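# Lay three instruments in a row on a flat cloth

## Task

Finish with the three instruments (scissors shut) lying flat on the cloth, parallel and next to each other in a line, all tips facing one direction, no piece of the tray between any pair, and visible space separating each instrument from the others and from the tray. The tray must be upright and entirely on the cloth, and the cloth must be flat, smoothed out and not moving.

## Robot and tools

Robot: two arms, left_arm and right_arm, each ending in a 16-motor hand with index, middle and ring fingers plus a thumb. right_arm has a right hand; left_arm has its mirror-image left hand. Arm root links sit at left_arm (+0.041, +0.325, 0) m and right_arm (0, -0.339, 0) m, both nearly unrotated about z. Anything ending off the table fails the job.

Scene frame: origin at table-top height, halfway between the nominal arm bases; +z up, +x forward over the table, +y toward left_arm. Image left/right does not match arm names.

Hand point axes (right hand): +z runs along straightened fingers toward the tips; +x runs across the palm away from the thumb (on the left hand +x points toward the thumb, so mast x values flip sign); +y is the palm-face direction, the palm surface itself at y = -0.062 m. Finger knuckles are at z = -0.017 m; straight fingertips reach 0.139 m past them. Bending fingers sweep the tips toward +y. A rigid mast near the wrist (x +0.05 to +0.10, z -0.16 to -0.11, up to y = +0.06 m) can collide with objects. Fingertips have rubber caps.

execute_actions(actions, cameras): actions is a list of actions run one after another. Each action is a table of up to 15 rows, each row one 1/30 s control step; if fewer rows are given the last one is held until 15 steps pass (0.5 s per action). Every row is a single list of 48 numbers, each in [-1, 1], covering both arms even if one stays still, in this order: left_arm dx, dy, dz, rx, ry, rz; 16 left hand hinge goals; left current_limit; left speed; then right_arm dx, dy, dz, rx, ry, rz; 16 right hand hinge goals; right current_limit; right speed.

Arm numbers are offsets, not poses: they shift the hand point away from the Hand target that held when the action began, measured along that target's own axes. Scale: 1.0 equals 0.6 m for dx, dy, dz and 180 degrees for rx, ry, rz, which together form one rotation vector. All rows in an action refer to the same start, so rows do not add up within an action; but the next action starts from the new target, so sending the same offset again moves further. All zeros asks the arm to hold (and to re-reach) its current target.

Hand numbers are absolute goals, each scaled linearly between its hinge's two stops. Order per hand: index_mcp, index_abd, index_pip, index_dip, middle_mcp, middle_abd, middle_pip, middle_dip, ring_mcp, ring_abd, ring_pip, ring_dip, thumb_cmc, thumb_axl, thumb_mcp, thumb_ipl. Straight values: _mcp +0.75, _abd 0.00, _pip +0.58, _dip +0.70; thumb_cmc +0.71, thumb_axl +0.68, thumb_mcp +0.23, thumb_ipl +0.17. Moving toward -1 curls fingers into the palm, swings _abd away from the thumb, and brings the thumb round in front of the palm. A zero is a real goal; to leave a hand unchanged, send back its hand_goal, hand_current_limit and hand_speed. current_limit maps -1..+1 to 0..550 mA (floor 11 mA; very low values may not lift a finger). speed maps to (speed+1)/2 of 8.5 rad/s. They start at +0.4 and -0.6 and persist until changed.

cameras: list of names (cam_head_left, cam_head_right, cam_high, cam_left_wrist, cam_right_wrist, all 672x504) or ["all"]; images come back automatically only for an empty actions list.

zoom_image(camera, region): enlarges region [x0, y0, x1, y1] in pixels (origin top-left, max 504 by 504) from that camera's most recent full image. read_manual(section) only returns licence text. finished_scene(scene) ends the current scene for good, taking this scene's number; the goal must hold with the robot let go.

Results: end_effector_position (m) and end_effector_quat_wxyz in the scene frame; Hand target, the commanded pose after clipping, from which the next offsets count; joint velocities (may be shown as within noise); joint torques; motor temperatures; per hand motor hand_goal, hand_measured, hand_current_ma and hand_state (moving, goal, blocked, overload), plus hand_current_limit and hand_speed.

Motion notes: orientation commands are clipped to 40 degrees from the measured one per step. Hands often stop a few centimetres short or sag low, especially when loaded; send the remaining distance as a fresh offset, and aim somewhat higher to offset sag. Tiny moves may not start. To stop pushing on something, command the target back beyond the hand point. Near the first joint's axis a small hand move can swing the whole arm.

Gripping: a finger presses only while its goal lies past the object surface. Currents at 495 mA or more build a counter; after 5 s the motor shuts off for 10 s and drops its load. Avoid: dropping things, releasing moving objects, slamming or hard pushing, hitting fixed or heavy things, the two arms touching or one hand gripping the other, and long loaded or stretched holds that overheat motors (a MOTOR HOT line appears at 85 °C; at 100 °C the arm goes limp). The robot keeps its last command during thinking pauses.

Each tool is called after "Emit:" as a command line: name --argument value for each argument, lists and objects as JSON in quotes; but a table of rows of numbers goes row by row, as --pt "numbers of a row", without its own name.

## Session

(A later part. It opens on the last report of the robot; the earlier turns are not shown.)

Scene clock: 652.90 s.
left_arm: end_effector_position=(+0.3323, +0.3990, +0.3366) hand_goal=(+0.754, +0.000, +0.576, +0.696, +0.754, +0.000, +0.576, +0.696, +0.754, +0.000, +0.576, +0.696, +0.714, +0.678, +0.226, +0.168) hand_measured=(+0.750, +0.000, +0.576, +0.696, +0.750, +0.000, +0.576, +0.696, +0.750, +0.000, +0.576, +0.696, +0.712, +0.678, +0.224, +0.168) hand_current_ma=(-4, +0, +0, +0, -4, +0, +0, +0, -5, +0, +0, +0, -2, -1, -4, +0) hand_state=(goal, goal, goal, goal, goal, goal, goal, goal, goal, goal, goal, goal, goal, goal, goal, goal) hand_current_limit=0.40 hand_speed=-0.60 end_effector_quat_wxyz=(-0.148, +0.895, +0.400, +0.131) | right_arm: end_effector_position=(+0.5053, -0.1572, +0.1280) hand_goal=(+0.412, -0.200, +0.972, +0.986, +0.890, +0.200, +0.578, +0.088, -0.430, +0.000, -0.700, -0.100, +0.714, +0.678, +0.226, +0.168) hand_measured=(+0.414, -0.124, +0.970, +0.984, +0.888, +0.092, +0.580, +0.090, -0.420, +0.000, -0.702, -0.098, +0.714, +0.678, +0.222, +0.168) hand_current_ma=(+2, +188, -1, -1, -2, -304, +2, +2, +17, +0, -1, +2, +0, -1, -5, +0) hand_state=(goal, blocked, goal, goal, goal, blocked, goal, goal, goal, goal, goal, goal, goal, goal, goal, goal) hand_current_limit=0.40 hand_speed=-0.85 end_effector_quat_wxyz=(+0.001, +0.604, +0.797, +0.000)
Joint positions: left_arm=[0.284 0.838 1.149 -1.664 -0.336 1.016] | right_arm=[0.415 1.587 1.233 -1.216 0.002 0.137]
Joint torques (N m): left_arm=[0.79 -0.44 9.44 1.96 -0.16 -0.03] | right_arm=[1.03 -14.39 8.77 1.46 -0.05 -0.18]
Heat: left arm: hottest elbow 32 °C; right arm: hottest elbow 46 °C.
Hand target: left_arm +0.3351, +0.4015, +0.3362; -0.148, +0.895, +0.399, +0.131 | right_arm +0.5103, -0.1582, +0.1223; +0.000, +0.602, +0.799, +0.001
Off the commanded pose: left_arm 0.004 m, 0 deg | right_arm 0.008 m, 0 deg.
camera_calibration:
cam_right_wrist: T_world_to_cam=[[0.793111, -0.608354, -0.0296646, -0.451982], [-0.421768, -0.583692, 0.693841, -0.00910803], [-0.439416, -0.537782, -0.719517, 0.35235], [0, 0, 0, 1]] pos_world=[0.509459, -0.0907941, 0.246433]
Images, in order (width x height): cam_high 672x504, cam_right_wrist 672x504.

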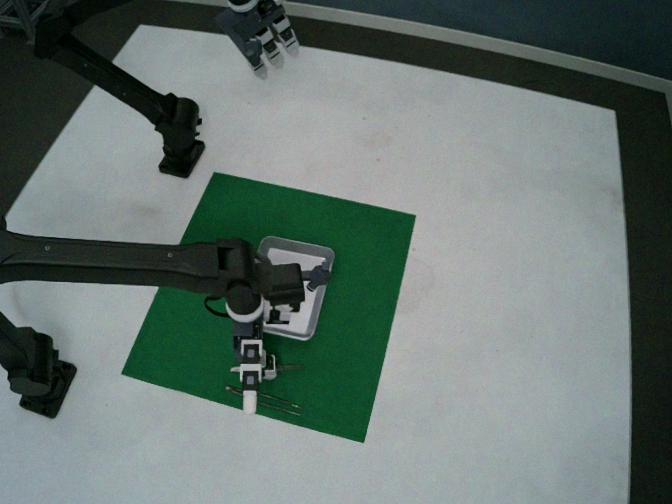

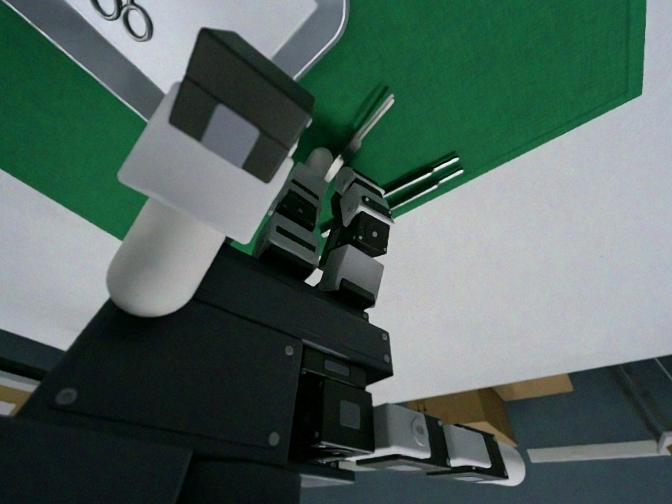

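Emit:
execute_actions --actions '[[[0,0,0,0,0,0,0.754,0,0.576,0.696,0.754,0,0.576,0.696,0.754,0,0.576,0.696,0.714,0.678,0.226,0.168,0.4,-0.6,0,0,-0.06,0,0,0,0.411,-0.2,0.971,0.986,0.89,0.2,0.577,0.087,-0.43,0,-0.7,-0.1,0.714,0.678,0.226,0.168,0.4,-0.85]],[[0,0,0,0,0,0,0.754,0,0.576,0.696,0.754,0,0.576,0.696,0.754,0,0.576,0.696,0.714,0.678,0.226,0.168,0.4,-0.6,-0.058,0.0015,-0.04,0,0,0.11,0.411,-0.2,0.971,0.986,0.89,0.2,0.577,0.087,-0.43,0,-0.7,-0.1,0.714,0.678,0.226,0.168,0.4,-0.85]],[[0,0,0,0,0,0,0.754,0,0.576,0.696,0.754,0,0.576,0.696,0.754,0,0.576,0.696,0.714,0.678,0.226,0.168,0.4,-0.6,-0.0593,0,0.0105,0,0.111,0,0.411,-0.2,0.971,0.986,0.89,0.2,0.577,0.087,-0.43,0,-0.7,-0.1,0.714,0.678,0.226,0.168,0.4,-0.85]],[[0,0,0,0,0,0,0.754,0,0.576,0.696,0.754,0,0.576,0.696,0.754,0,0.576,0.696,0.714,0.678,0.226,0.168,0.4,-0.6,-0.0593,0,0.0105,0,0.111,0,0.411,-0.2,0.971,0.986,0.89,0.2,0.577,0.087,-0.43,0,-0.7,-0.1,0.714,0.678,0.226,0.168,0.4,-0.85]]]' --cameras '["all"]'

Emit:
zoom_image --camera "cam_right_wrist" --region '[280, 40, 440, 200]'

Emit:
zoom_image --camera "cam_high" --region '[210, 310, 350, 430]'

Emit:
zoom_image --camera "cam_head_left" --region '[380, 220, 480, 330]'

Scene clock: 669.20 s.
left_arm: end_effector_position=(+0.3323, +0.3990, +0.3366) hand_goal=(+0.754, +0.000, +0.576, +0.696, +0.754, +0.000, +0.576, +0.696, +0.754, +0.000, +0.576, +0.696, +0.714, +0.678, +0.226, +0.168) hand_measured=(+0.750, +0.000, +0.576, +0.696, +0.750, +0.000, +0.576, +0.696, +0.750, +0.000, +0.576, +0.696, +0.712, +0.678, +0.224, +0.168) hand_current_ma=(-4, +0, +0, +0, -4, +0, +0, +0, -5, +0, +0, +0, -2, -1, -4, +0) hand_state=(goal, goal, goal, goal, goal, goal, goal, goal, goal, goal, goal, goal, goal, goal, goal, goal) hand_current_limit=0.40 hand_speed=-0.60 end_effector_quat_wxyz=(-0.148, +0.895, +0.400, +0.131) | right_arm: end_effector_position=(+0.5101, -0.2629, +0.1584) hand_goal=(+0.412, -0.200, +0.972, +0.986, +0.890, +0.200, +0.578, +0.088, -0.430, +0.000, -0.700, -0.100, +0.714, +0.678, +0.226, +0.168) hand_measured=(+0.410, -0.164, +0.972, +0.986, +0.890, +0.152, +0.578, +0.090, -0.420, +0.000, -0.702, -0.098, +0.714, +0.678, +0.222, +0.168) hand_current_ma=(-2, +69, +0, +0, +0, -102, +1, +1, +17, +0, -1, +2, +0, -1, -5, +0) hand_state=(goal, blocked, goal, goal, goal, blocked, goal, goal, goal, goal, goal, goal, goal, goal, goal, goal) hand_current_limit=0.40 hand_speed=-0.85 end_effector_quat_wxyz=(-0.234, +0.694, +0.634, +0.247)
Joint positions: left_arm=[0.284 0.838 1.149 -1.664 -0.336 1.016] | right_arm=[-0.02 1.486 1.132 -1.176 -0.694 0.081]
Joint torques (N m): left_arm=[0.56 -0.21 9.46 1.98 -0.17 -0.02] | right_arm=[2.61 -12.75 9.69 1.24 -0.85 -0.24]
Heat: left arm: hottest elbow 32 °C; right arm: hottest elbow 45 °C.
Hand target: left_arm +0.3351, +0.4015, +0.3362; -0.148, +0.895, +0.399, +0.131 | right_arm +0.5163, -0.2580, +0.1578; -0.234, +0.686, +0.642, +0.250
Off the commanded pose: left_arm 0.004 m, 0 deg | right_arm 0.008 m, 1 deg.
camera_calibration:
cam_left_wrist: T_world_to_cam=[[-0.979845, -0.0996886, -0.173109, 0.395101], [-0.198763, 0.400006, 0.8947, -0.438144], [-0.0199466, 0.911075, -0.411758, -0.0967561], [0, 0, 0, 1]] pos_world=[0.29812, 0.302799, 0.420564]
cam_right_wrist: T_world_to_cam=[[0.539796, -0.642662, -0.543696, -0.317548], [-0.626221, -0.738194, 0.250833, 0.0439813], [-0.562554, 0.205075, -0.800922, 0.590383], [0, 0, 0, 1]] pos_world=[0.531076, -0.292682, 0.289169]

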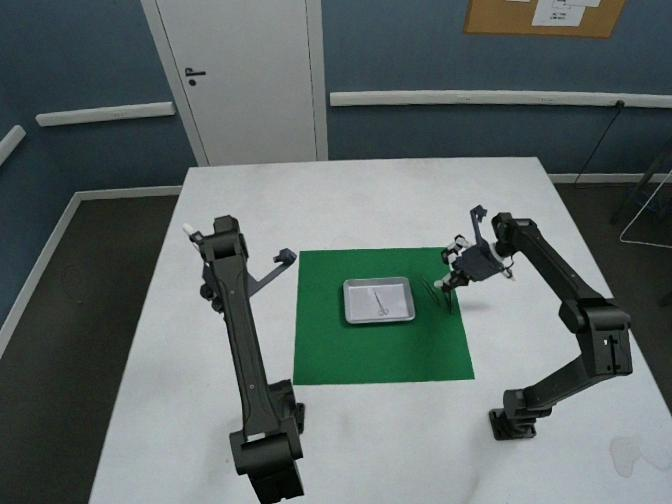

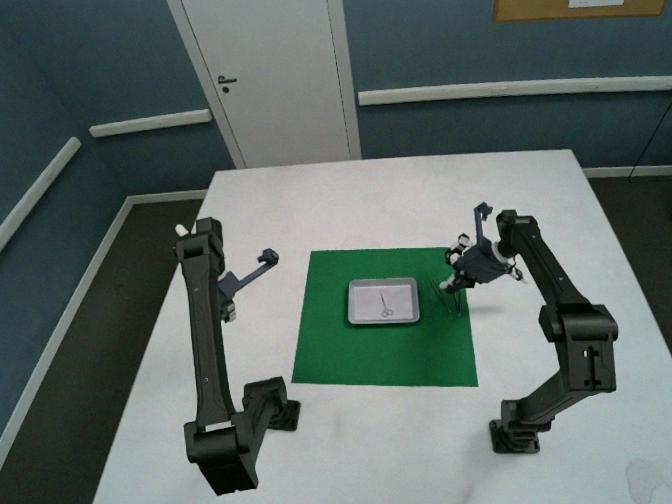

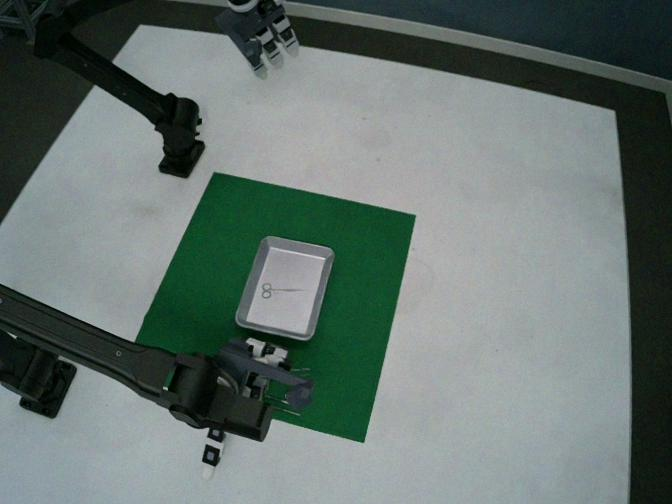

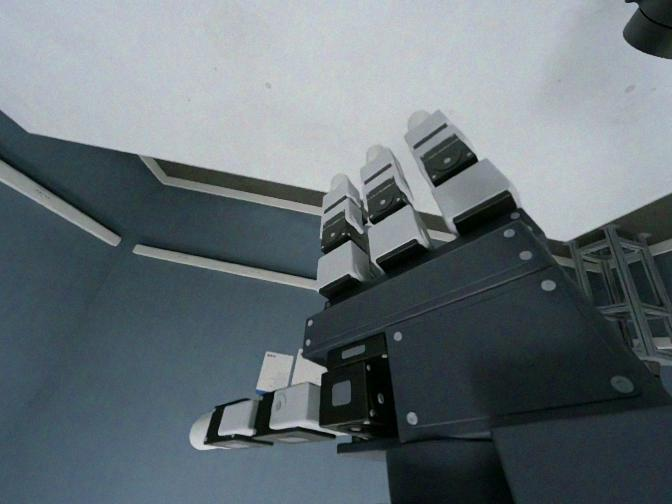

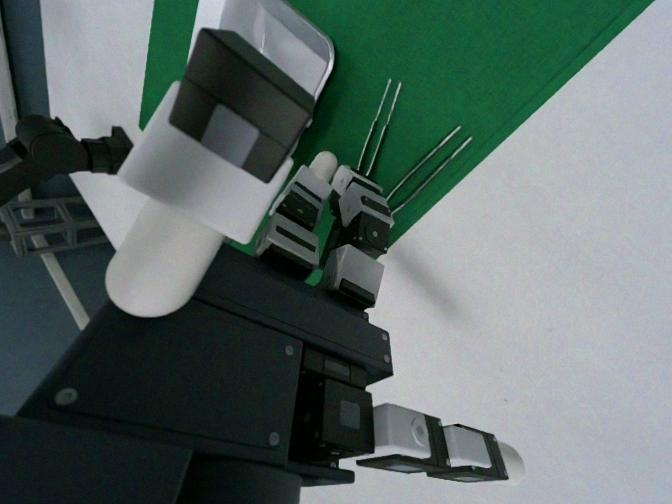

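Scaled by 3.150 from the camera's 672x504 image, which has a finer 960x720 frame.

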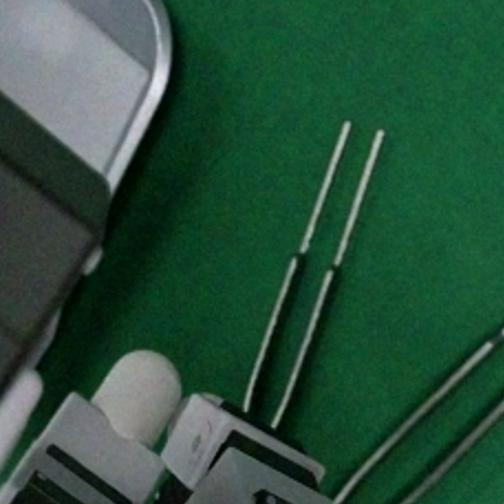

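Scaled by 3.600 from the camera's 672x504 image, which has a finer 960x720 frame.

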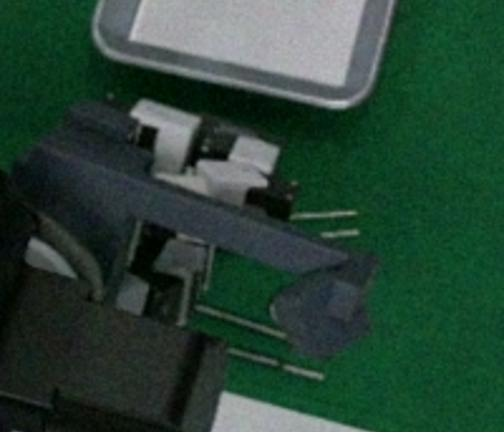

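Scaled by 4.582 from the camera's 672x504 image, which has a finer 960x720 frame.

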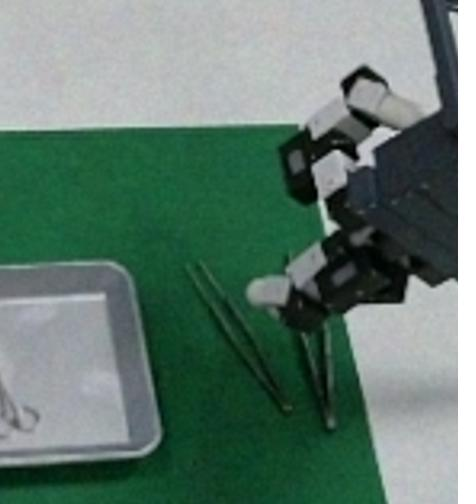

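Emit:
execute_actions --actions '[[[0,0,0,0,0,0,0.754,0,0.576,0.696,0.754,0,0.576,0.696,0.754,0,0.576,0.696,0.714,0.678,0.226,0.168,0.4,-0.6,0,0,-0.05,0,0,0,0.411,-0.02,0.971,0.986,0.89,0.02,0.577,0.087,-0.43,0,-0.7,-0.1,0.714,0.678,0.226,0.168,0.4,-0.85]],[[0,0,0,0,0,0,0.754,0,0.576,0.696,0.754,0,0.576,0.696,0.754,0,0.576,0.696,0.714,0.678,0.226,0.168,0.4,-0.6,0.0593,0,0,0,-0.111,0,0.411,-0.02,0.971,0.986,0.89,0.02,0.577,0.087,-0.43,0,-0.7,-0.1,0.714,0.678,0.226,0.168,0.4,-0.85]],[[0,0,0,0,0,0,0.754,0,0.576,0.696,0.754,0,0.576,0.696,0.754,0,0.576,0.696,0.714,0.678,0.226,0.168,0.4,-0.6,0.0593,0,0,0,-0.111,0,0.411,-0.02,0.971,0.986,0.89,0.02,0.577,0.087,-0.43,0,-0.7,-0.1,0.714,0.678,0.226,0.168,0.4,-0.85]],[[0,0,0,0,0,0,0.754,0,0.576,0.696,0.754,0,0.576,0.696,0.754,0,0.576,0.696,0.714,0.678,0.226,0.168,0.4,-0.6,0.1,0,0,0,0,0,0.411,-0.02,0.971,0.986,0.89,0.02,0.577,0.087,-0.43,0,-0.7,-0.1,0.714,0.678,0.226,0.168,0.4,-0.85]]]' --cameras '["cam_right_wrist", "cam_high", "cam_head_left"]'

Emit:
zoom_image --camera "cam_right_wrist" --region '[280, 40, 480, 240]'

Emit:
zoom_image --camera "cam_high" --region '[200, 310, 340, 450]'

Emit:
zoom_image --camera "cam_head_left" --region '[380, 240, 480, 330]'

Scene clock: 679.63 s.
left_arm: end_effector_position=(+0.3323, +0.3990, +0.3366) hand_goal=(+0.754, +0.000, +0.576, +0.696, +0.754, +0.000, +0.576, +0.696, +0.754, +0.000, +0.576, +0.696, +0.714, +0.678, +0.226, +0.168) hand_measured=(+0.750, +0.000, +0.576, +0.696, +0.750, +0.000, +0.576, +0.696, +0.750, +0.000, +0.576, +0.696, +0.712, +0.678, +0.224, +0.168) hand_current_ma=(-4, +0, +0, +0, -4, +0, +0, +0, -5, +0, +0, +0, -2, -1, -4, +0) hand_state=(goal, goal, goal, goal, goal, goal, goal, goal, goal, goal, goal, goal, goal, goal, goal, goal) hand_current_limit=0.40 hand_speed=-0.60 end_effector_quat_wxyz=(-0.148, +0.895, +0.400, +0.131) | right_arm: end_effector_position=(+0.5098, -0.1569, +0.2035) hand_goal=(+0.412, -0.020, +0.972, +0.986, +0.890, +0.020, +0.578, +0.088, -0.430, +0.000, -0.700, -0.100, +0.714, +0.678, +0.226, +0.168) hand_measured=(+0.412, -0.020, +0.972, +0.986, +0.888, +0.022, +0.578, +0.090, -0.420, +0.000, -0.702, -0.098, +0.714, +0.678, +0.222, +0.168) hand_current_ma=(+0, +0, +0, +0, -1, +1, +1, +1, +17, +0, -1, +2, +0, -1, -7, +0) hand_state=(goal, goal, goal, goal, goal, goal, goal, goal, goal, goal, goal, goal, goal, goal, goal, goal) hand_current_limit=0.40 hand_speed=-0.85 end_effector_quat_wxyz=(-0.004, +0.722, +0.692, -0.008)
Joint positions: left_arm=[0.284 0.838 1.149 -1.664 -0.336 1.016] | right_arm=[0.459 1.599 1.454 -1.445 -0.003 0.499]
Joint torques (N m): left_arm=[0.67 -0.32 9.43 1.99 -0.17 -0.02] | right_arm=[1.14 -15.09 12.93 0.32 0.23 0.11]
Heat: left arm: hottest elbow 32 °C; right arm: hottest elbow 46 °C.
Hand target: left_arm +0.3351, +0.4015, +0.3362; -0.148, +0.895, +0.399, +0.131 | right_arm +0.5230, -0.1568, +0.2162; +0.000, +0.730, +0.683, +0.001
Off the commanded pose: left_arm 0.004 m, 0 deg | right_arm 0.018 m, 2 deg.
camera_calibration:
cam_right_wrist: T_world_to_cam=[[0.56295, -0.825645, -0.0373833, -0.368316], [-0.570329, -0.420808, 0.705439, 0.039587], [-0.598174, -0.375806, -0.707784, 0.512687], [0, 0, 0, 1]] pos_world=[0.536597, -0.0947692, 0.321176]
Images, in order (width x height): cam_head_left 672x504, cam_high 672x504, cam_right_wrist 672x504.

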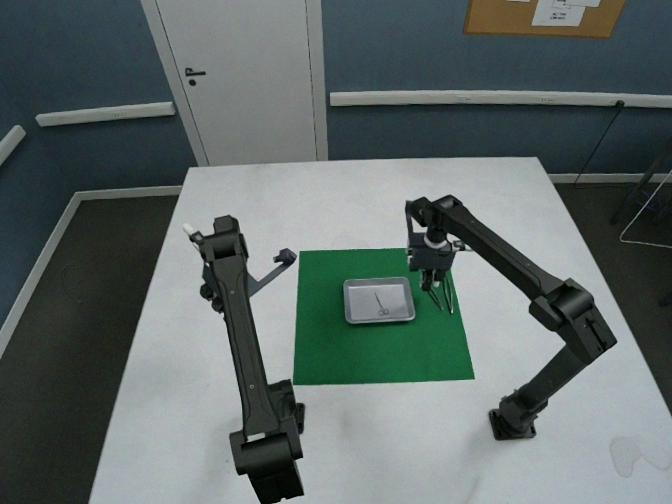

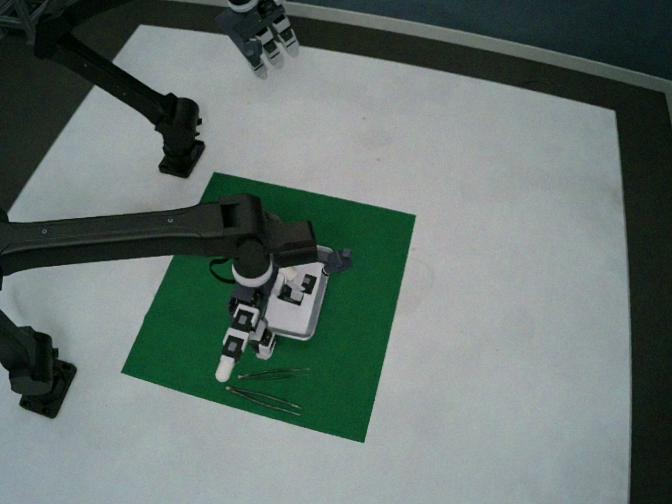

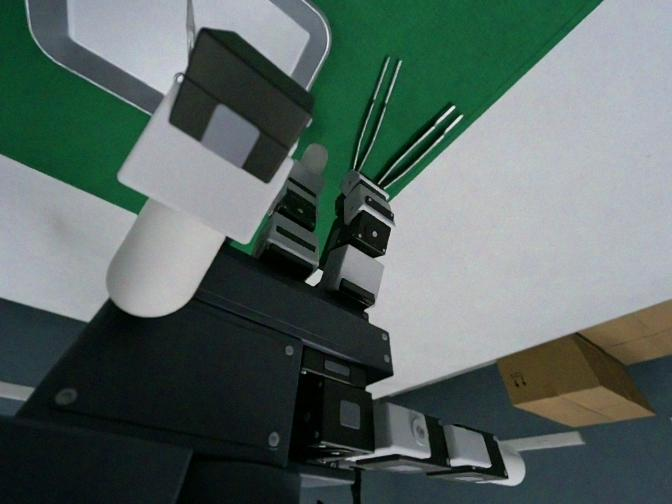

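Scaled by 2.520 from the camera's 672x504 image, which has a finer 960x720 frame.

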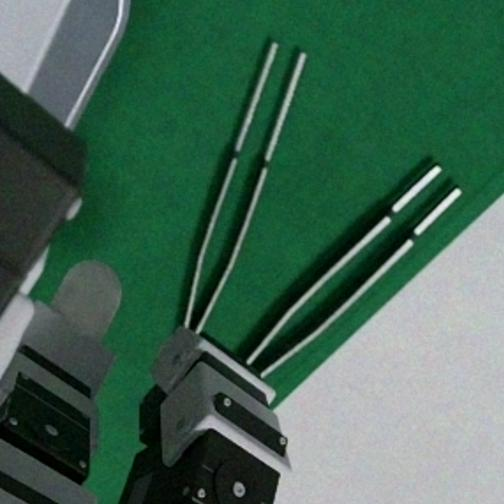

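Scaled by 3.600 from the camera's 672x504 image, which has a finer 960x720 frame.

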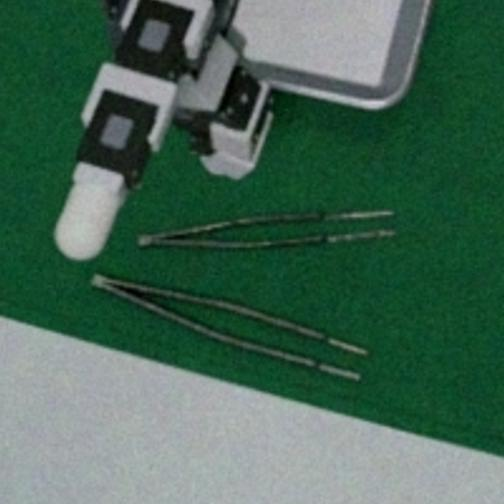

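Scaled by 5.040 from the camera's 672x504 image, which has a finer 960x720 frame.

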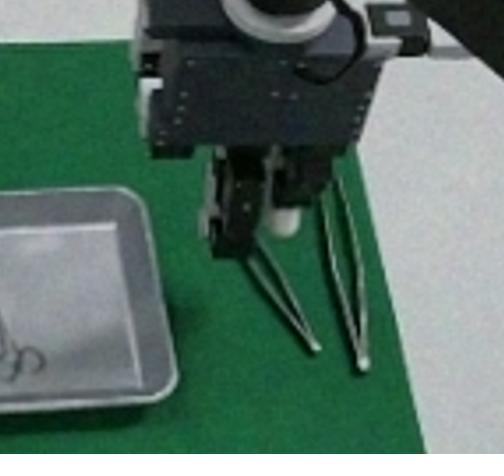

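Emit:
execute_actions --actions '[[[0,0,0,0,0,0,0.754,0,0.576,0.696,0.754,0,0.576,0.696,0.754,0,0.576,0.696,0.714,0.678,0.226,0.168,0.4,-0.6,0.04,0.055,0,0,0,0,0.754,0,0.576,0.696,0.98,0,0.98,0.98,-0.43,0,-0.7,-0.1,0.714,0.678,0.226,0.168,0.4,-0.6]],[[0,0,0,0,0,0,0.754,0,0.576,0.696,0.754,0,0.576,0.696,0.754,0,0.576,0.696,0.714,0.678,0.226,0.168,0.4,-0.6,0.04,0.048,0.05,0,0,0,0.754,0,0.576,0.696,0.98,0,0.98,0.98,-0.43,0,-0.7,-0.1,0.714,0.678,0.226,0.168,0.4,-0.6]],[[0,0,0,0,0,0,0.754,0,0.576,0.696,0.754,0,0.576,0.696,0.754,0,0.576,0.696,0.714,0.678,0.226,0.168,0.4,-0.6,0,0,0.044,0,0,0,0.754,0,0.576,0.696,0.98,0,0.98,0.98,-0.43,0,-0.7,-0.1,0.714,0.678,0.226,0.168,0.4,-0.6]]]' --cameras '["cam_right_wrist", "cam_high"]'

Emit:
zoom_image --camera "cam_right_wrist" --region '[280, 60, 480, 260]'

Emit:
zoom_image --camera "cam_high" --region '[210, 310, 350, 450]'

Scene clock: 691.63 s.
left_arm: end_effector_position=(+0.3323, +0.3990, +0.3366) hand_goal=(+0.754, +0.000, +0.576, +0.696, +0.754, +0.000, +0.576, +0.696, +0.754, +0.000, +0.576, +0.696, +0.714, +0.678, +0.226, +0.168) hand_measured=(+0.750, +0.000, +0.576, +0.696, +0.750, +0.000, +0.576, +0.696, +0.750, +0.000, +0.576, +0.696, +0.712, +0.678, +0.224, +0.168) hand_current_ma=(-4, +0, +0, +0, -4, +0, +0, +0, -5, +0, +0, +0, -2, -1, -4, +0) hand_state=(goal, goal, goal, goal, goal, goal, goal, goal, goal, goal, goal, goal, goal, goal, goal, goal) hand_current_limit=0.40 hand_speed=-0.60 end_effector_quat_wxyz=(-0.148, +0.895, +0.400, +0.131) | right_arm: end_effector_position=(+0.5852, -0.1184, +0.1674) hand_goal=(+0.754, +0.000, +0.576, +0.696, +0.980, +0.000, +0.980, +0.980, -0.430, +0.000, -0.700, -0.100, +0.714, +0.678, +0.226, +0.168) hand_measured=(+0.750, -0.002, +0.578, +0.698, +0.970, +0.002, +0.974, +0.976, -0.420, +0.000, -0.702, -0.098, +0.714, +0.678, +0.222, +0.168) hand_current_ma=(-4, -2, +2, +2, -14, +2, -9, -4, +17, +0, -1, +2, +0, -1, -7, +0) hand_state=(goal, goal, goal, goal, goal, goal, goal, goal, goal, goal, goal, goal, goal, goal, goal, goal) hand_current_limit=0.40 hand_speed=-0.60 end_effector_quat_wxyz=(-0.001, +0.728, +0.686, +0.001)
Joint positions: left_arm=[0.284 0.838 1.149 -1.664 -0.336 1.016] | right_arm=[0.464 1.825 1.654 -1.399 -0.003 0.52]
Joint torques (N m): left_arm=[0.62 -0.15 9.47 1.96 -0.17 -0.04] | right_arm=[2.2 -18.37 9.43 1.29 0.24 0.1]
Heat: left arm: hottest elbow 32 °C; right arm: hottest elbow 47 °C.
Hand target: left_arm +0.3351, +0.4015, +0.3362; -0.148, +0.895, +0.399, +0.131 | right_arm +0.5879, -0.1130, +0.1598; +0.000, +0.730, +0.683, +0.001
Off the commanded pose: left_arm 0.004 m, 0 deg | right_arm 0.010 m, 0 deg.
camera_calibration:
cam_right_wrist: T_world_to_cam=[[0.549716, -0.834648, -0.0342807, -0.37413], [-0.589644, -0.416766, 0.691828, 0.138277], [-0.59172, -0.360096, -0.721248, 0.547155], [0, 0, 0, 1]] pos_world=[0.610962, -0.0576097, 0.286145]
Images, in order (width x height): cam_high 672x504, cam_right_wrist 672x504.

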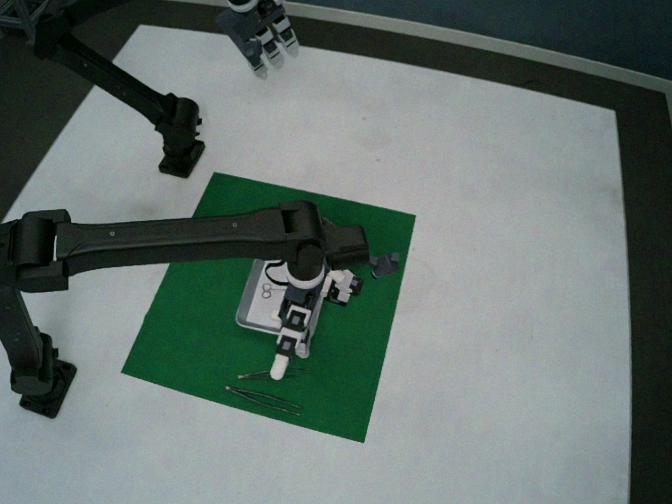

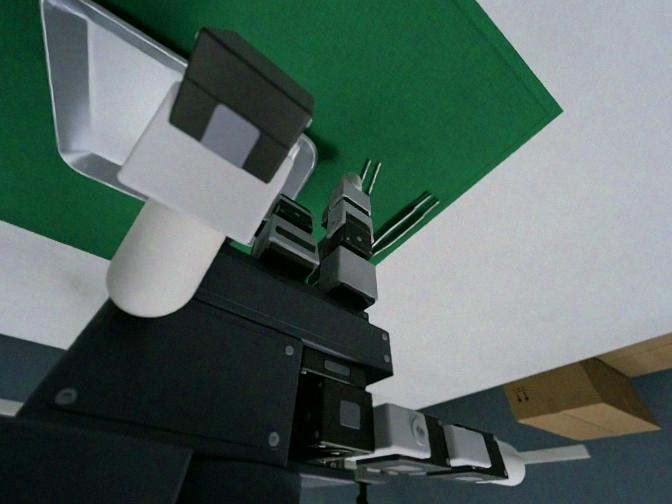

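Scaled by 2.520 from the camera's 672x504 image, which has a finer 960x720 frame.

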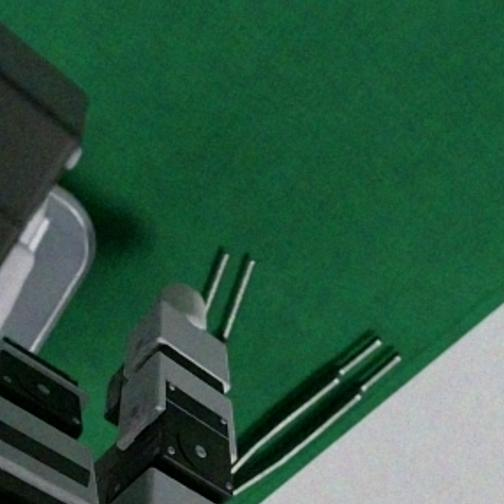

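Scaled by 3.600 from the camera's 672x504 image, which has a finer 960x720 frame.

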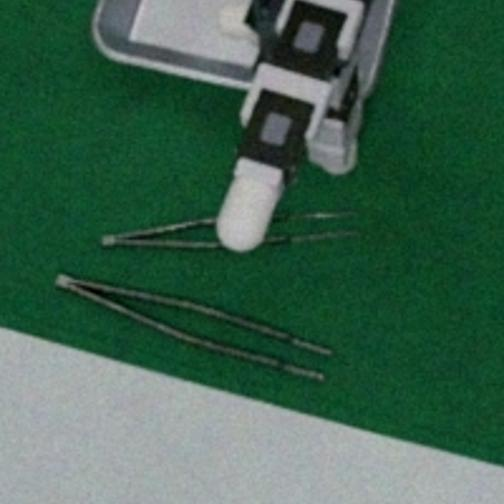

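Emit:
execute_actions --actions '[[[0,0,0,0,0,0,0.754,0,0.576,0.696,0.754,0,0.576,0.696,0.754,0,0.576,0.696,0.714,0.678,0.226,0.168,0.4,-0.6,0,0,0.025,0,0,0,0.754,0,0.576,0.696,0.98,0,0.98,0.98,-0.43,0,-0.7,-0.1,0.714,0.678,0.226,0.168,0.4,-0.6]],[[0,0,0,0,0,0,0.754,0,0.576,0.696,0.754,0,0.576,0.696,0.754,0,0.576,0.696,0.714,0.678,0.226,0.168,0.4,-0.6,0,0,0.022,0,0,0,0.754,0,0.576,0.696,0.98,0,0.98,0.98,-0.43,0,-0.7,-0.1,0.714,0.678,0.226,0.168,0.4,-0.6]],[[0,0,0,0,0,0,0.754,0,0.576,0.696,0.754,0,0.576,0.696,0.754,0,0.576,0.696,0.714,0.678,0.226,0.168,0.4,-0.6,-0.02,0,0,0,0,0,0.754,0,0.576,0.696,0.98,0,0.98,0.98,-0.43,0,-0.7,-0.1,0.714,0.678,0.226,0.168,0.4,-0.6]],[[0,0,0,0,0,0,0.754,0,0.576,0.696,0.754,0,0.576,0.696,0.754,0,0.576,0.696,0.714,0.678,0.226,0.168,0.4,-0.6,-0.02,0,0,0,0,0,0.754,0,0.576,0.696,0.98,0,0.98,0.98,-0.43,0,-0.7,-0.1,0.714,0.678,0.226,0.168,0.4,-0.6]]]' --cameras '["cam_right_wrist", "cam_high"]'

Emit:
zoom_image --camera "cam_right_wrist" --region '[280, 60, 480, 260]'

Emit:
zoom_image --camera "cam_high" --region '[210, 310, 350, 450]'

Scene clock: 702.47 s.
left_arm: end_effector_position=(+0.3323, +0.3990, +0.3366) hand_goal=(+0.754, +0.000, +0.576, +0.696, +0.754, +0.000, +0.576, +0.696, +0.754, +0.000, +0.576, +0.696, +0.714, +0.678, +0.226, +0.168) hand_measured=(+0.750, +0.000, +0.576, +0.696, +0.750, +0.000, +0.576, +0.696, +0.750, +0.000, +0.576, +0.696, +0.712, +0.678, +0.224, +0.168) hand_current_ma=(-4, +0, +0, +0, -4, +0, +0, +0, -5, +0, +0, +0, -2, -1, -4, +0) hand_state=(goal, goal, goal, goal, goal, goal, goal, goal, goal, goal, goal, goal, goal, goal, goal, goal) hand_current_limit=0.40 hand_speed=-0.60 end_effector_quat_wxyz=(-0.148, +0.895, +0.400, +0.131) | right_arm: end_effector_position=(+0.5823, -0.1338, +0.1285) hand_goal=(+0.754, +0.000, +0.576, +0.696, +0.980, +0.000, +0.980, +0.980, -0.430, +0.000, -0.700, -0.100, +0.714, +0.678, +0.226, +0.168) hand_measured=(+0.752, -0.010, +0.578, +0.698, +0.970, +0.002, +0.974, +0.976, -0.420, +0.000, -0.702, -0.098, +0.714, +0.678, +0.222, +0.168) hand_current_ma=(-1, -12, +1, +1, -14, +2, -9, -4, +17, +0, -1, +2, +0, -1, -7, +0) hand_state=(goal, goal, goal, goal, goal, goal, goal, goal, goal, goal, goal, goal, goal, goal, goal, goal) hand_current_limit=0.40 hand_speed=-0.60 end_effector_quat_wxyz=(-0.003, +0.732, +0.681, -0.006)
Joint positions: left_arm=[0.284 0.838 1.149 -1.664 -0.336 1.016] | right_arm=[0.442 1.834 1.566 -1.316 -0.003 0.511]
Joint torques (N m): left_arm=[0.56 -0.09 9.51 1.96 -0.17 -0.01] | right_arm=[1.44 -20.66 8.66 1.33 0.23 -0.17]
Heat: left arm: hottest elbow 32 °C; right arm: hottest elbow 46 °C.
Hand target: left_arm +0.3351, +0.4015, +0.3362; -0.148, +0.895, +0.399, +0.131 | right_arm +0.5864, -0.1370, +0.1315; +0.000, +0.730, +0.683, +0.001
Off the commanded pose: left_arm 0.004 m, 0 deg | right_arm 0.006 m, 1 deg.
camera_calibration:
cam_right_wrist: T_world_to_cam=[[0.538927, -0.841569, -0.0363273, -0.381075], [-0.585076, -0.405001, 0.70261, 0.154538], [-0.606007, -0.357401, -0.710648, 0.519092], [0, 0, 0, 1]] pos_world=[0.610361, -0.0725893, 0.246468]
Images, in order (width x height): cam_high 672x504, cam_right_wrist 672x504.

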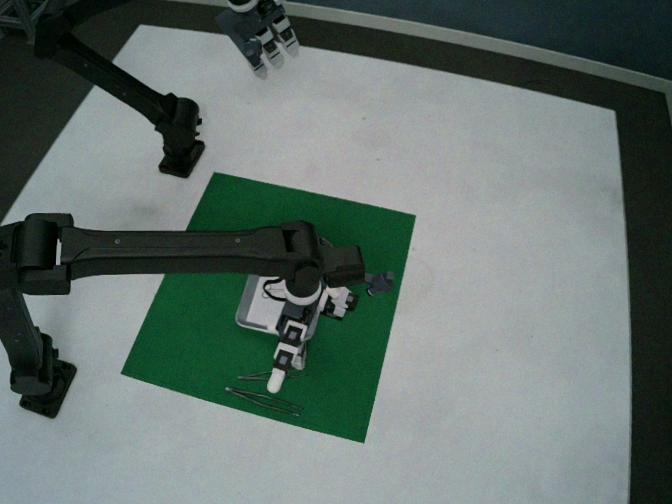

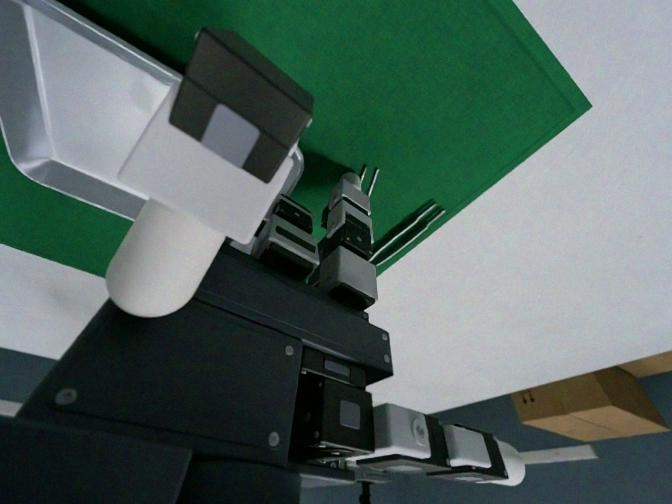

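Scaled by 2.520 from the camera's 672x504 image, which has a finer 960x720 frame.

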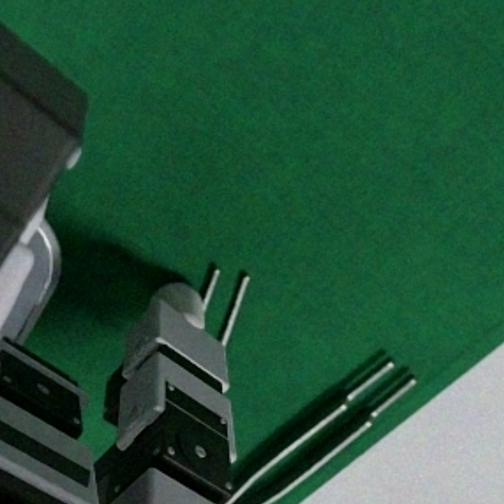

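Scaled by 3.600 from the camera's 672x504 image, which has a finer 960x720 frame.

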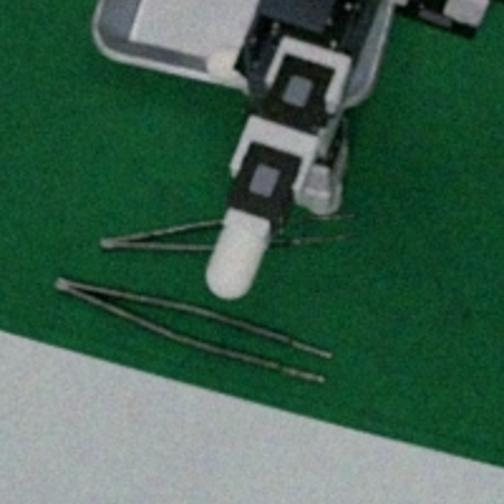

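Emit:
execute_actions --actions '[[[0,0,0,0,0,0,0.754,0,0.576,0.696,0.754,0,0.576,0.696,0.754,0,0.576,0.696,0.714,0.678,0.226,0.168,0.4,-0.6,-0.02,0,-0.006,0,0,0,0.754,0,0.576,0.696,0.98,0,0.98,0.98,-0.43,0,-0.7,-0.1,0.714,0.678,0.226,0.168,0.4,-0.6]],[[0,0,0,0,0,0,0.754,0,0.576,0.696,0.754,0,0.576,0.696,0.754,0,0.576,0.696,0.714,0.678,0.226,0.168,0.4,-0.6,-0.02,0,0,0,0,0,0.754,0,0.576,0.696,0.98,0,0.98,0.98,-0.43,0,-0.7,-0.1,0.714,0.678,0.226,0.168,0.4,-0.6]]]' --cameras '["cam_right_wrist", "cam_high"]'

Emit:
zoom_image --camera "cam_right_wrist" --region '[280, 60, 480, 260]'

Emit:
zoom_image --camera "cam_high" --region '[210, 310, 350, 450]'

Scene clock: 709.97 s.
left_arm: end_effector_position=(+0.3323, +0.3990, +0.3366) hand_goal=(+0.754, +0.000, +0.576, +0.696, +0.754, +0.000, +0.576, +0.696, +0.754, +0.000, +0.576, +0.696, +0.714, +0.678, +0.226, +0.168) hand_measured=(+0.750, +0.000, +0.576, +0.696, +0.750, +0.000, +0.576, +0.696, +0.750, +0.000, +0.576, +0.696, +0.712, +0.678, +0.224, +0.168) hand_current_ma=(-4, +0, +0, +0, -4, +0, +0, +0, -5, +0, +0, +0, -2, -1, -4, +0) hand_state=(goal, goal, goal, goal, goal, goal, goal, goal, goal, goal, goal, goal, goal, goal, goal, goal) hand_current_limit=0.40 hand_speed=-0.60 end_effector_quat_wxyz=(-0.148, +0.895, +0.400, +0.131) | right_arm: end_effector_position=(+0.5801, -0.1584, +0.1282) hand_goal=(+0.754, +0.000, +0.576, +0.696, +0.980, +0.000, +0.980, +0.980, -0.430, +0.000, -0.700, -0.100, +0.714, +0.678, +0.226, +0.168) hand_measured=(+0.750, -0.004, +0.576, +0.696, +0.970, +0.002, +0.974, +0.976, -0.420, +0.000, -0.702, -0.098, +0.714, +0.678, +0.222, +0.168) hand_current_ma=(-4, -4, +0, +1, -14, +2, -9, -4, +17, +0, -1, +2, +0, -1, -7, +0) hand_state=(goal, goal, goal, goal, goal, goal, goal, goal, goal, goal, goal, goal, goal, goal, goal, goal) hand_current_limit=0.40 hand_speed=-0.60 end_effector_quat_wxyz=(-0.005, +0.732, +0.681, -0.010)
Joint positions: left_arm=[0.284 0.838 1.149 -1.664 -0.336 1.016] | right_arm=[0.403 1.808 1.529 -1.312 -0.002 0.472]
Joint torques (N m): left_arm=[0.79 -0.26 9.48 1.95 -0.17 -0.02] | right_arm=[1.61 -20.6 8.77 1.13 0.22 -0.16]
Heat: left arm: hottest elbow 32 °C; right arm: hottest elbow 45 °C.
Hand target: left_arm +0.3351, +0.4015, +0.3362; -0.148, +0.895, +0.399, +0.131 | right_arm +0.5847, -0.1610, +0.1349; +0.000, +0.730, +0.683, +0.000
Off the commanded pose: left_arm 0.004 m, 0 deg | right_arm 0.009 m, 1 deg.
camera_calibration:
cam_right_wrist: T_world_to_cam=[[0.538387, -0.841858, -0.03761, -0.400177], [-0.580556, -0.402888, 0.707557, 0.140589], [-0.610815, -0.359104, -0.705655, 0.510597], [0, 0, 0, 1]] pos_world=[0.60895, -0.0968933, 0.24578]
Images, in order (width x height): cam_high 672x504, cam_right_wrist 672x504.

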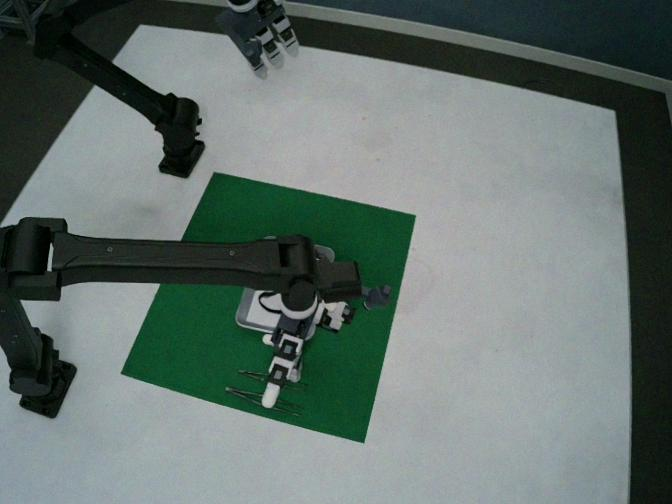

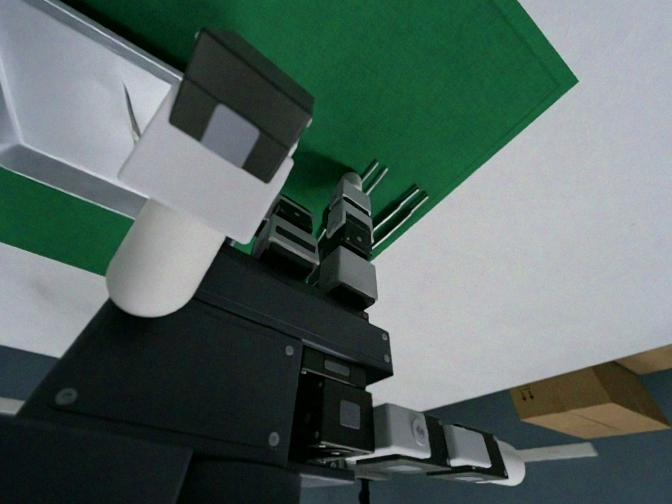

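Scaled by 2.520 from the camera's 672x504 image, which has a finer 960x720 frame.

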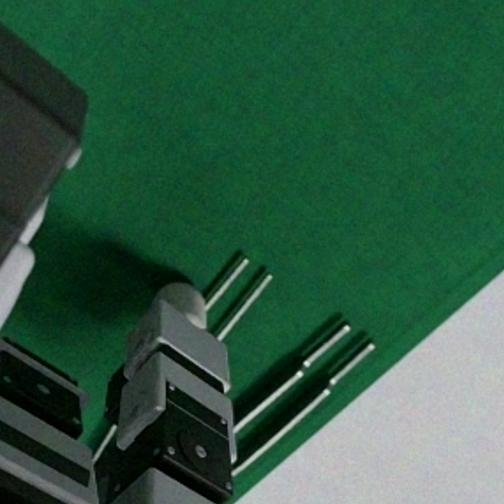

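Scaled by 3.600 from the camera's 672x504 image, which has a finer 960x720 frame.

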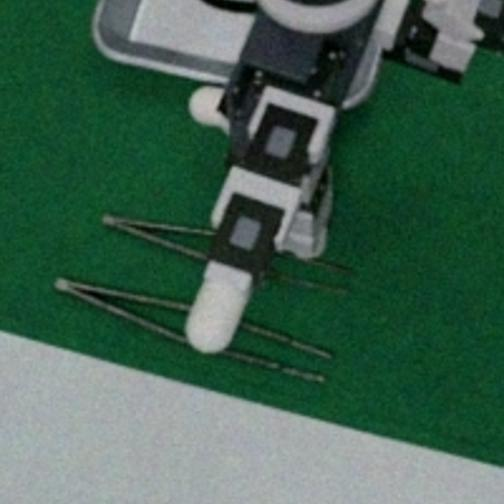

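Emit:
execute_actions --actions '[[[0,0,0,0,0,0,0.754,0,0.576,0.696,0.754,0,0.576,0.696,0.754,0,0.576,0.696,0.714,0.678,0.226,0.168,0.4,-0.6,-0.009,0,0,0,0,0,0.754,0,0.576,0.696,0.98,0,0.98,0.98,-0.43,0,-0.7,-0.1,0.714,0.678,0.226,0.168,0.4,-0.6]],[[0,0,0,0,0,0,0.754,0,0.576,0.696,0.754,0,0.576,0.696,0.754,0,0.576,0.696,0.714,0.678,0.226,0.168,0.4,-0.6,0.015,0,-0.04,0,0,0,0.754,0,0.576,0.696,0.98,0,0.98,0.98,-0.43,0,-0.7,-0.1,0.714,0.678,0.226,0.168,0.4,-0.6]],[[0,0,0,0,0,0,0.754,0,0.576,0.696,0.754,0,0.576,0.696,0.754,0,0.576,0.696,0.714,0.678,0.226,0.168,0.4,-0.6,0.06,-0.06,-0.08,0,0,0,0.754,0,0.576,0.696,0.98,0,0.98,0.98,-0.43,0,-0.7,-0.1,0.714,0.678,0.226,0.168,0.4,-0.6]],[[0,0,0,0,0,0,0.754,0,0.576,0.696,0.754,0,0.576,0.696,0.754,0,0.576,0.696,0.714,0.678,0.226,0.168,0.4,-0.6,0.1,-0.06,-0.04,0,0,0,0.754,0,0.576,0.696,0.98,0,0.98,0.98,-0.43,0,-0.7,-0.1,0.714,0.678,0.226,0.168,0.4,-0.6]]]' --cameras '["all"]'

Emit:
zoom_image --camera "cam_right_wrist" --region '[180, 0, 480, 240]'

Emit:
zoom_image --camera "cam_high" --region '[200, 220, 360, 450]'

Emit:
zoom_image --camera "cam_head_right" --region '[330, 240, 490, 400]'

Scene clock: 719.30 s.
left_arm: end_effector_position=(+0.3323, +0.3990, +0.3366) hand_goal=(+0.754, +0.000, +0.576, +0.696, +0.754, +0.000, +0.576, +0.696, +0.754, +0.000, +0.576, +0.696, +0.714, +0.678, +0.226, +0.168) hand_measured=(+0.750, +0.000, +0.576, +0.696, +0.750, +0.000, +0.576, +0.696, +0.750, +0.000, +0.576, +0.696, +0.712, +0.678, +0.224, +0.168) hand_current_ma=(-4, +0, +0, +0, -4, +0, +0, +0, -5, +0, +0, +0, -2, -1, -4, +0) hand_state=(goal, goal, goal, goal, goal, goal, goal, goal, goal, goal, goal, goal, goal, goal, goal, goal) hand_current_limit=0.40 hand_speed=-0.60 end_effector_quat_wxyz=(-0.148, +0.895, +0.400, +0.131) | right_arm: end_effector_position=(+0.5077, -0.0590, +0.2204) hand_goal=(+0.754, +0.000, +0.576, +0.696, +0.980, +0.000, +0.980, +0.980, -0.430, +0.000, -0.700, -0.100, +0.714, +0.678, +0.226, +0.168) hand_measured=(+0.750, -0.002, +0.576, +0.696, +0.972, +0.002, +0.974, +0.976, -0.420, +0.000, -0.702, -0.098, +0.714, +0.678, +0.222, +0.168) hand_current_ma=(-4, -1, +0, +1, -14, +2, -8, -4, +17, +0, -1, +2, +0, -1, -7, +0) hand_state=(goal, goal, goal, goal, goal, goal, goal, goal, goal, goal, goal, goal, goal, goal, goal, goal) hand_current_limit=0.40 hand_speed=-0.60 end_effector_quat_wxyz=(-0.002, +0.723, +0.691, -0.008)
Joint positions: left_arm=[0.284 0.838 1.149 -1.664 -0.336 1.016] | right_arm=[0.63 1.721 1.653 -1.519 -0.002 0.671]
Joint torques (N m): left_arm=[0.73 -0.21 9.5 1.94 -0.17 -0.01] | right_arm=[1.14 -16.91 12.97 0.18 0.23 0.11]
Heat: left arm: hottest elbow 32 °C; right arm: hottest elbow 46 °C.
Hand target: left_arm +0.3351, +0.4015, +0.3362; -0.148, +0.895, +0.399, +0.131 | right_arm +0.5193, -0.0569, +0.2311; +0.000, +0.730, +0.683, +0.001
Off the commanded pose: left_arm 0.004 m, 0 deg | right_arm 0.016 m, 2 deg.
camera_calibration:
cam_left_wrist: T_world_to_cam=[[-0.979845, -0.0996886, -0.173109, 0.395101], [-0.198763, 0.400006, 0.8947, -0.438144], [-0.0199466, 0.911075, -0.411758, -0.0967561], [0, 0, 0, 1]] pos_world=[0.29812, 0.302799, 0.420564]
cam_right_wrist: T_world_to_cam=[[0.562185, -0.826329, -0.0336055, -0.286071], [-0.572997, -0.41849, 0.704657, 0.0692569], [-0.596341, -0.376891, -0.708752, 0.559404], [0, 0, 0, 1]] pos_world=[0.534105, 0.00342923, 0.338063]

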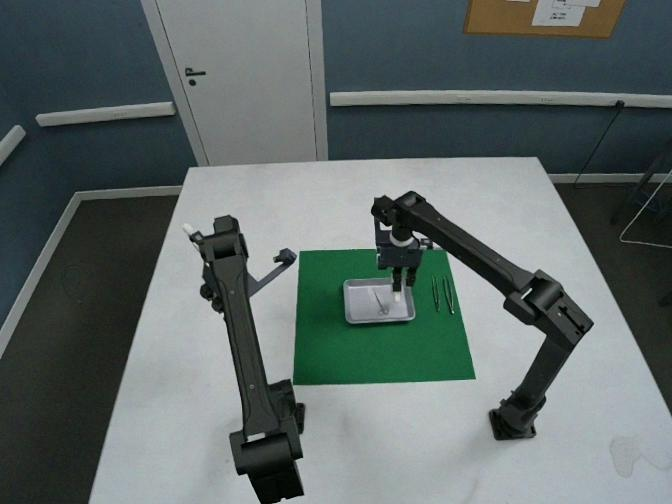

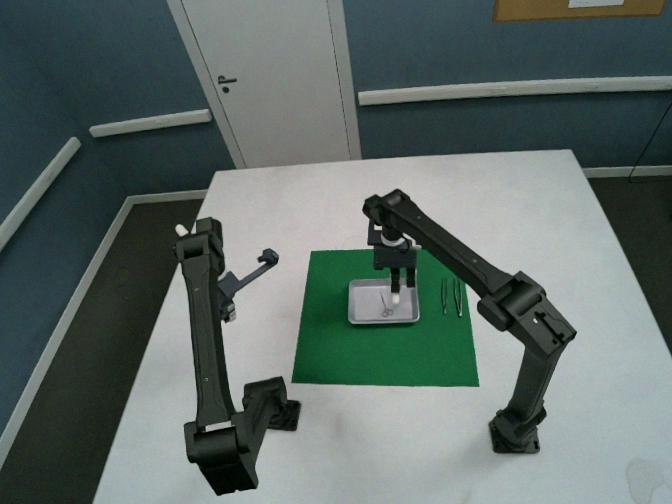

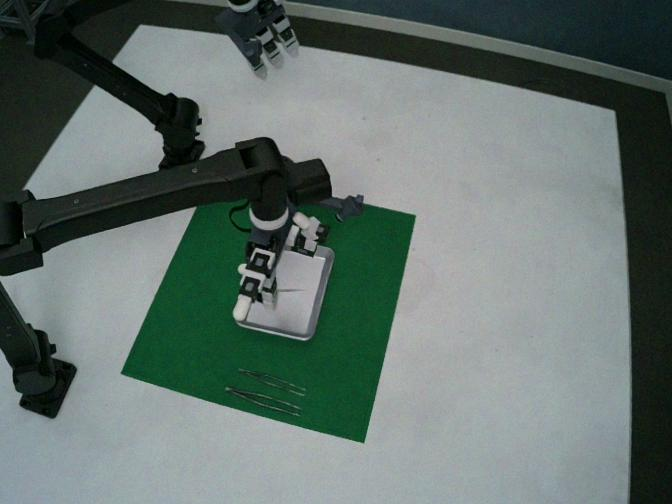

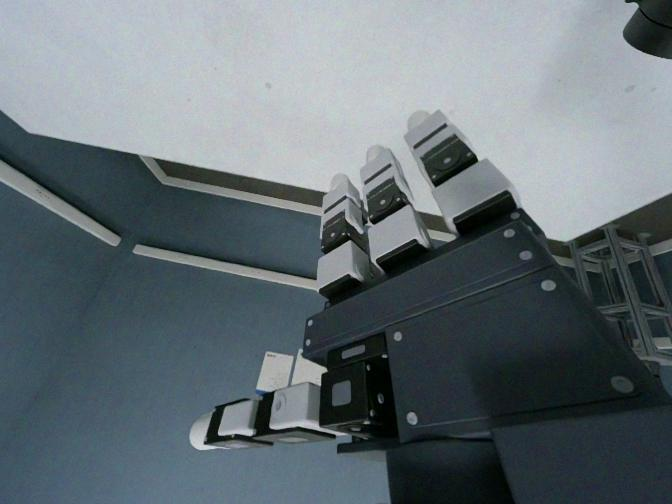

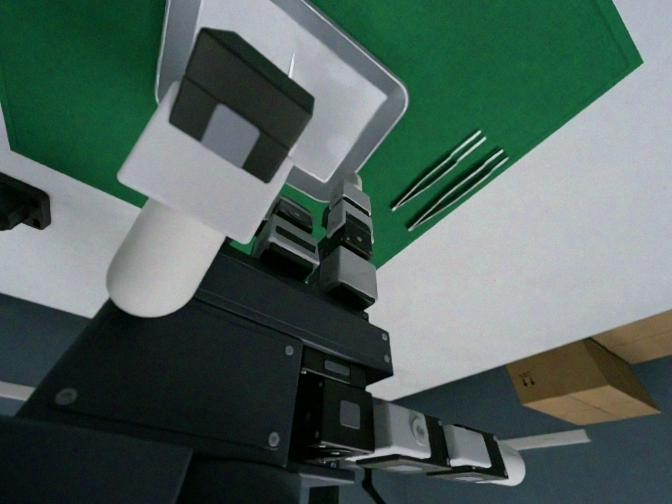

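Scaled by 1.680 from the camera's 672x504 image, which has a finer 960x720 frame.

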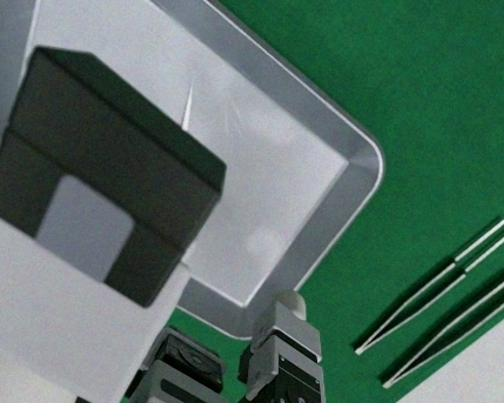

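Scaled by 2.191 from the camera's 672x504 image, which has a finer 960x720 frame.

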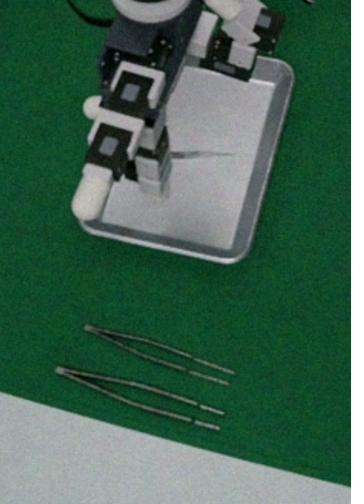

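Scaled by 3.150 from the camera's 672x504 image, which has a finer 960x720 frame.

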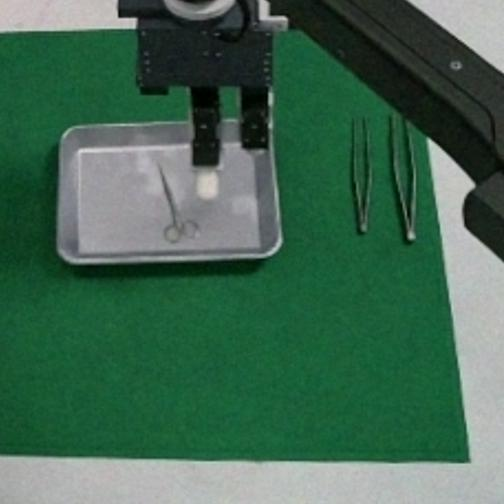

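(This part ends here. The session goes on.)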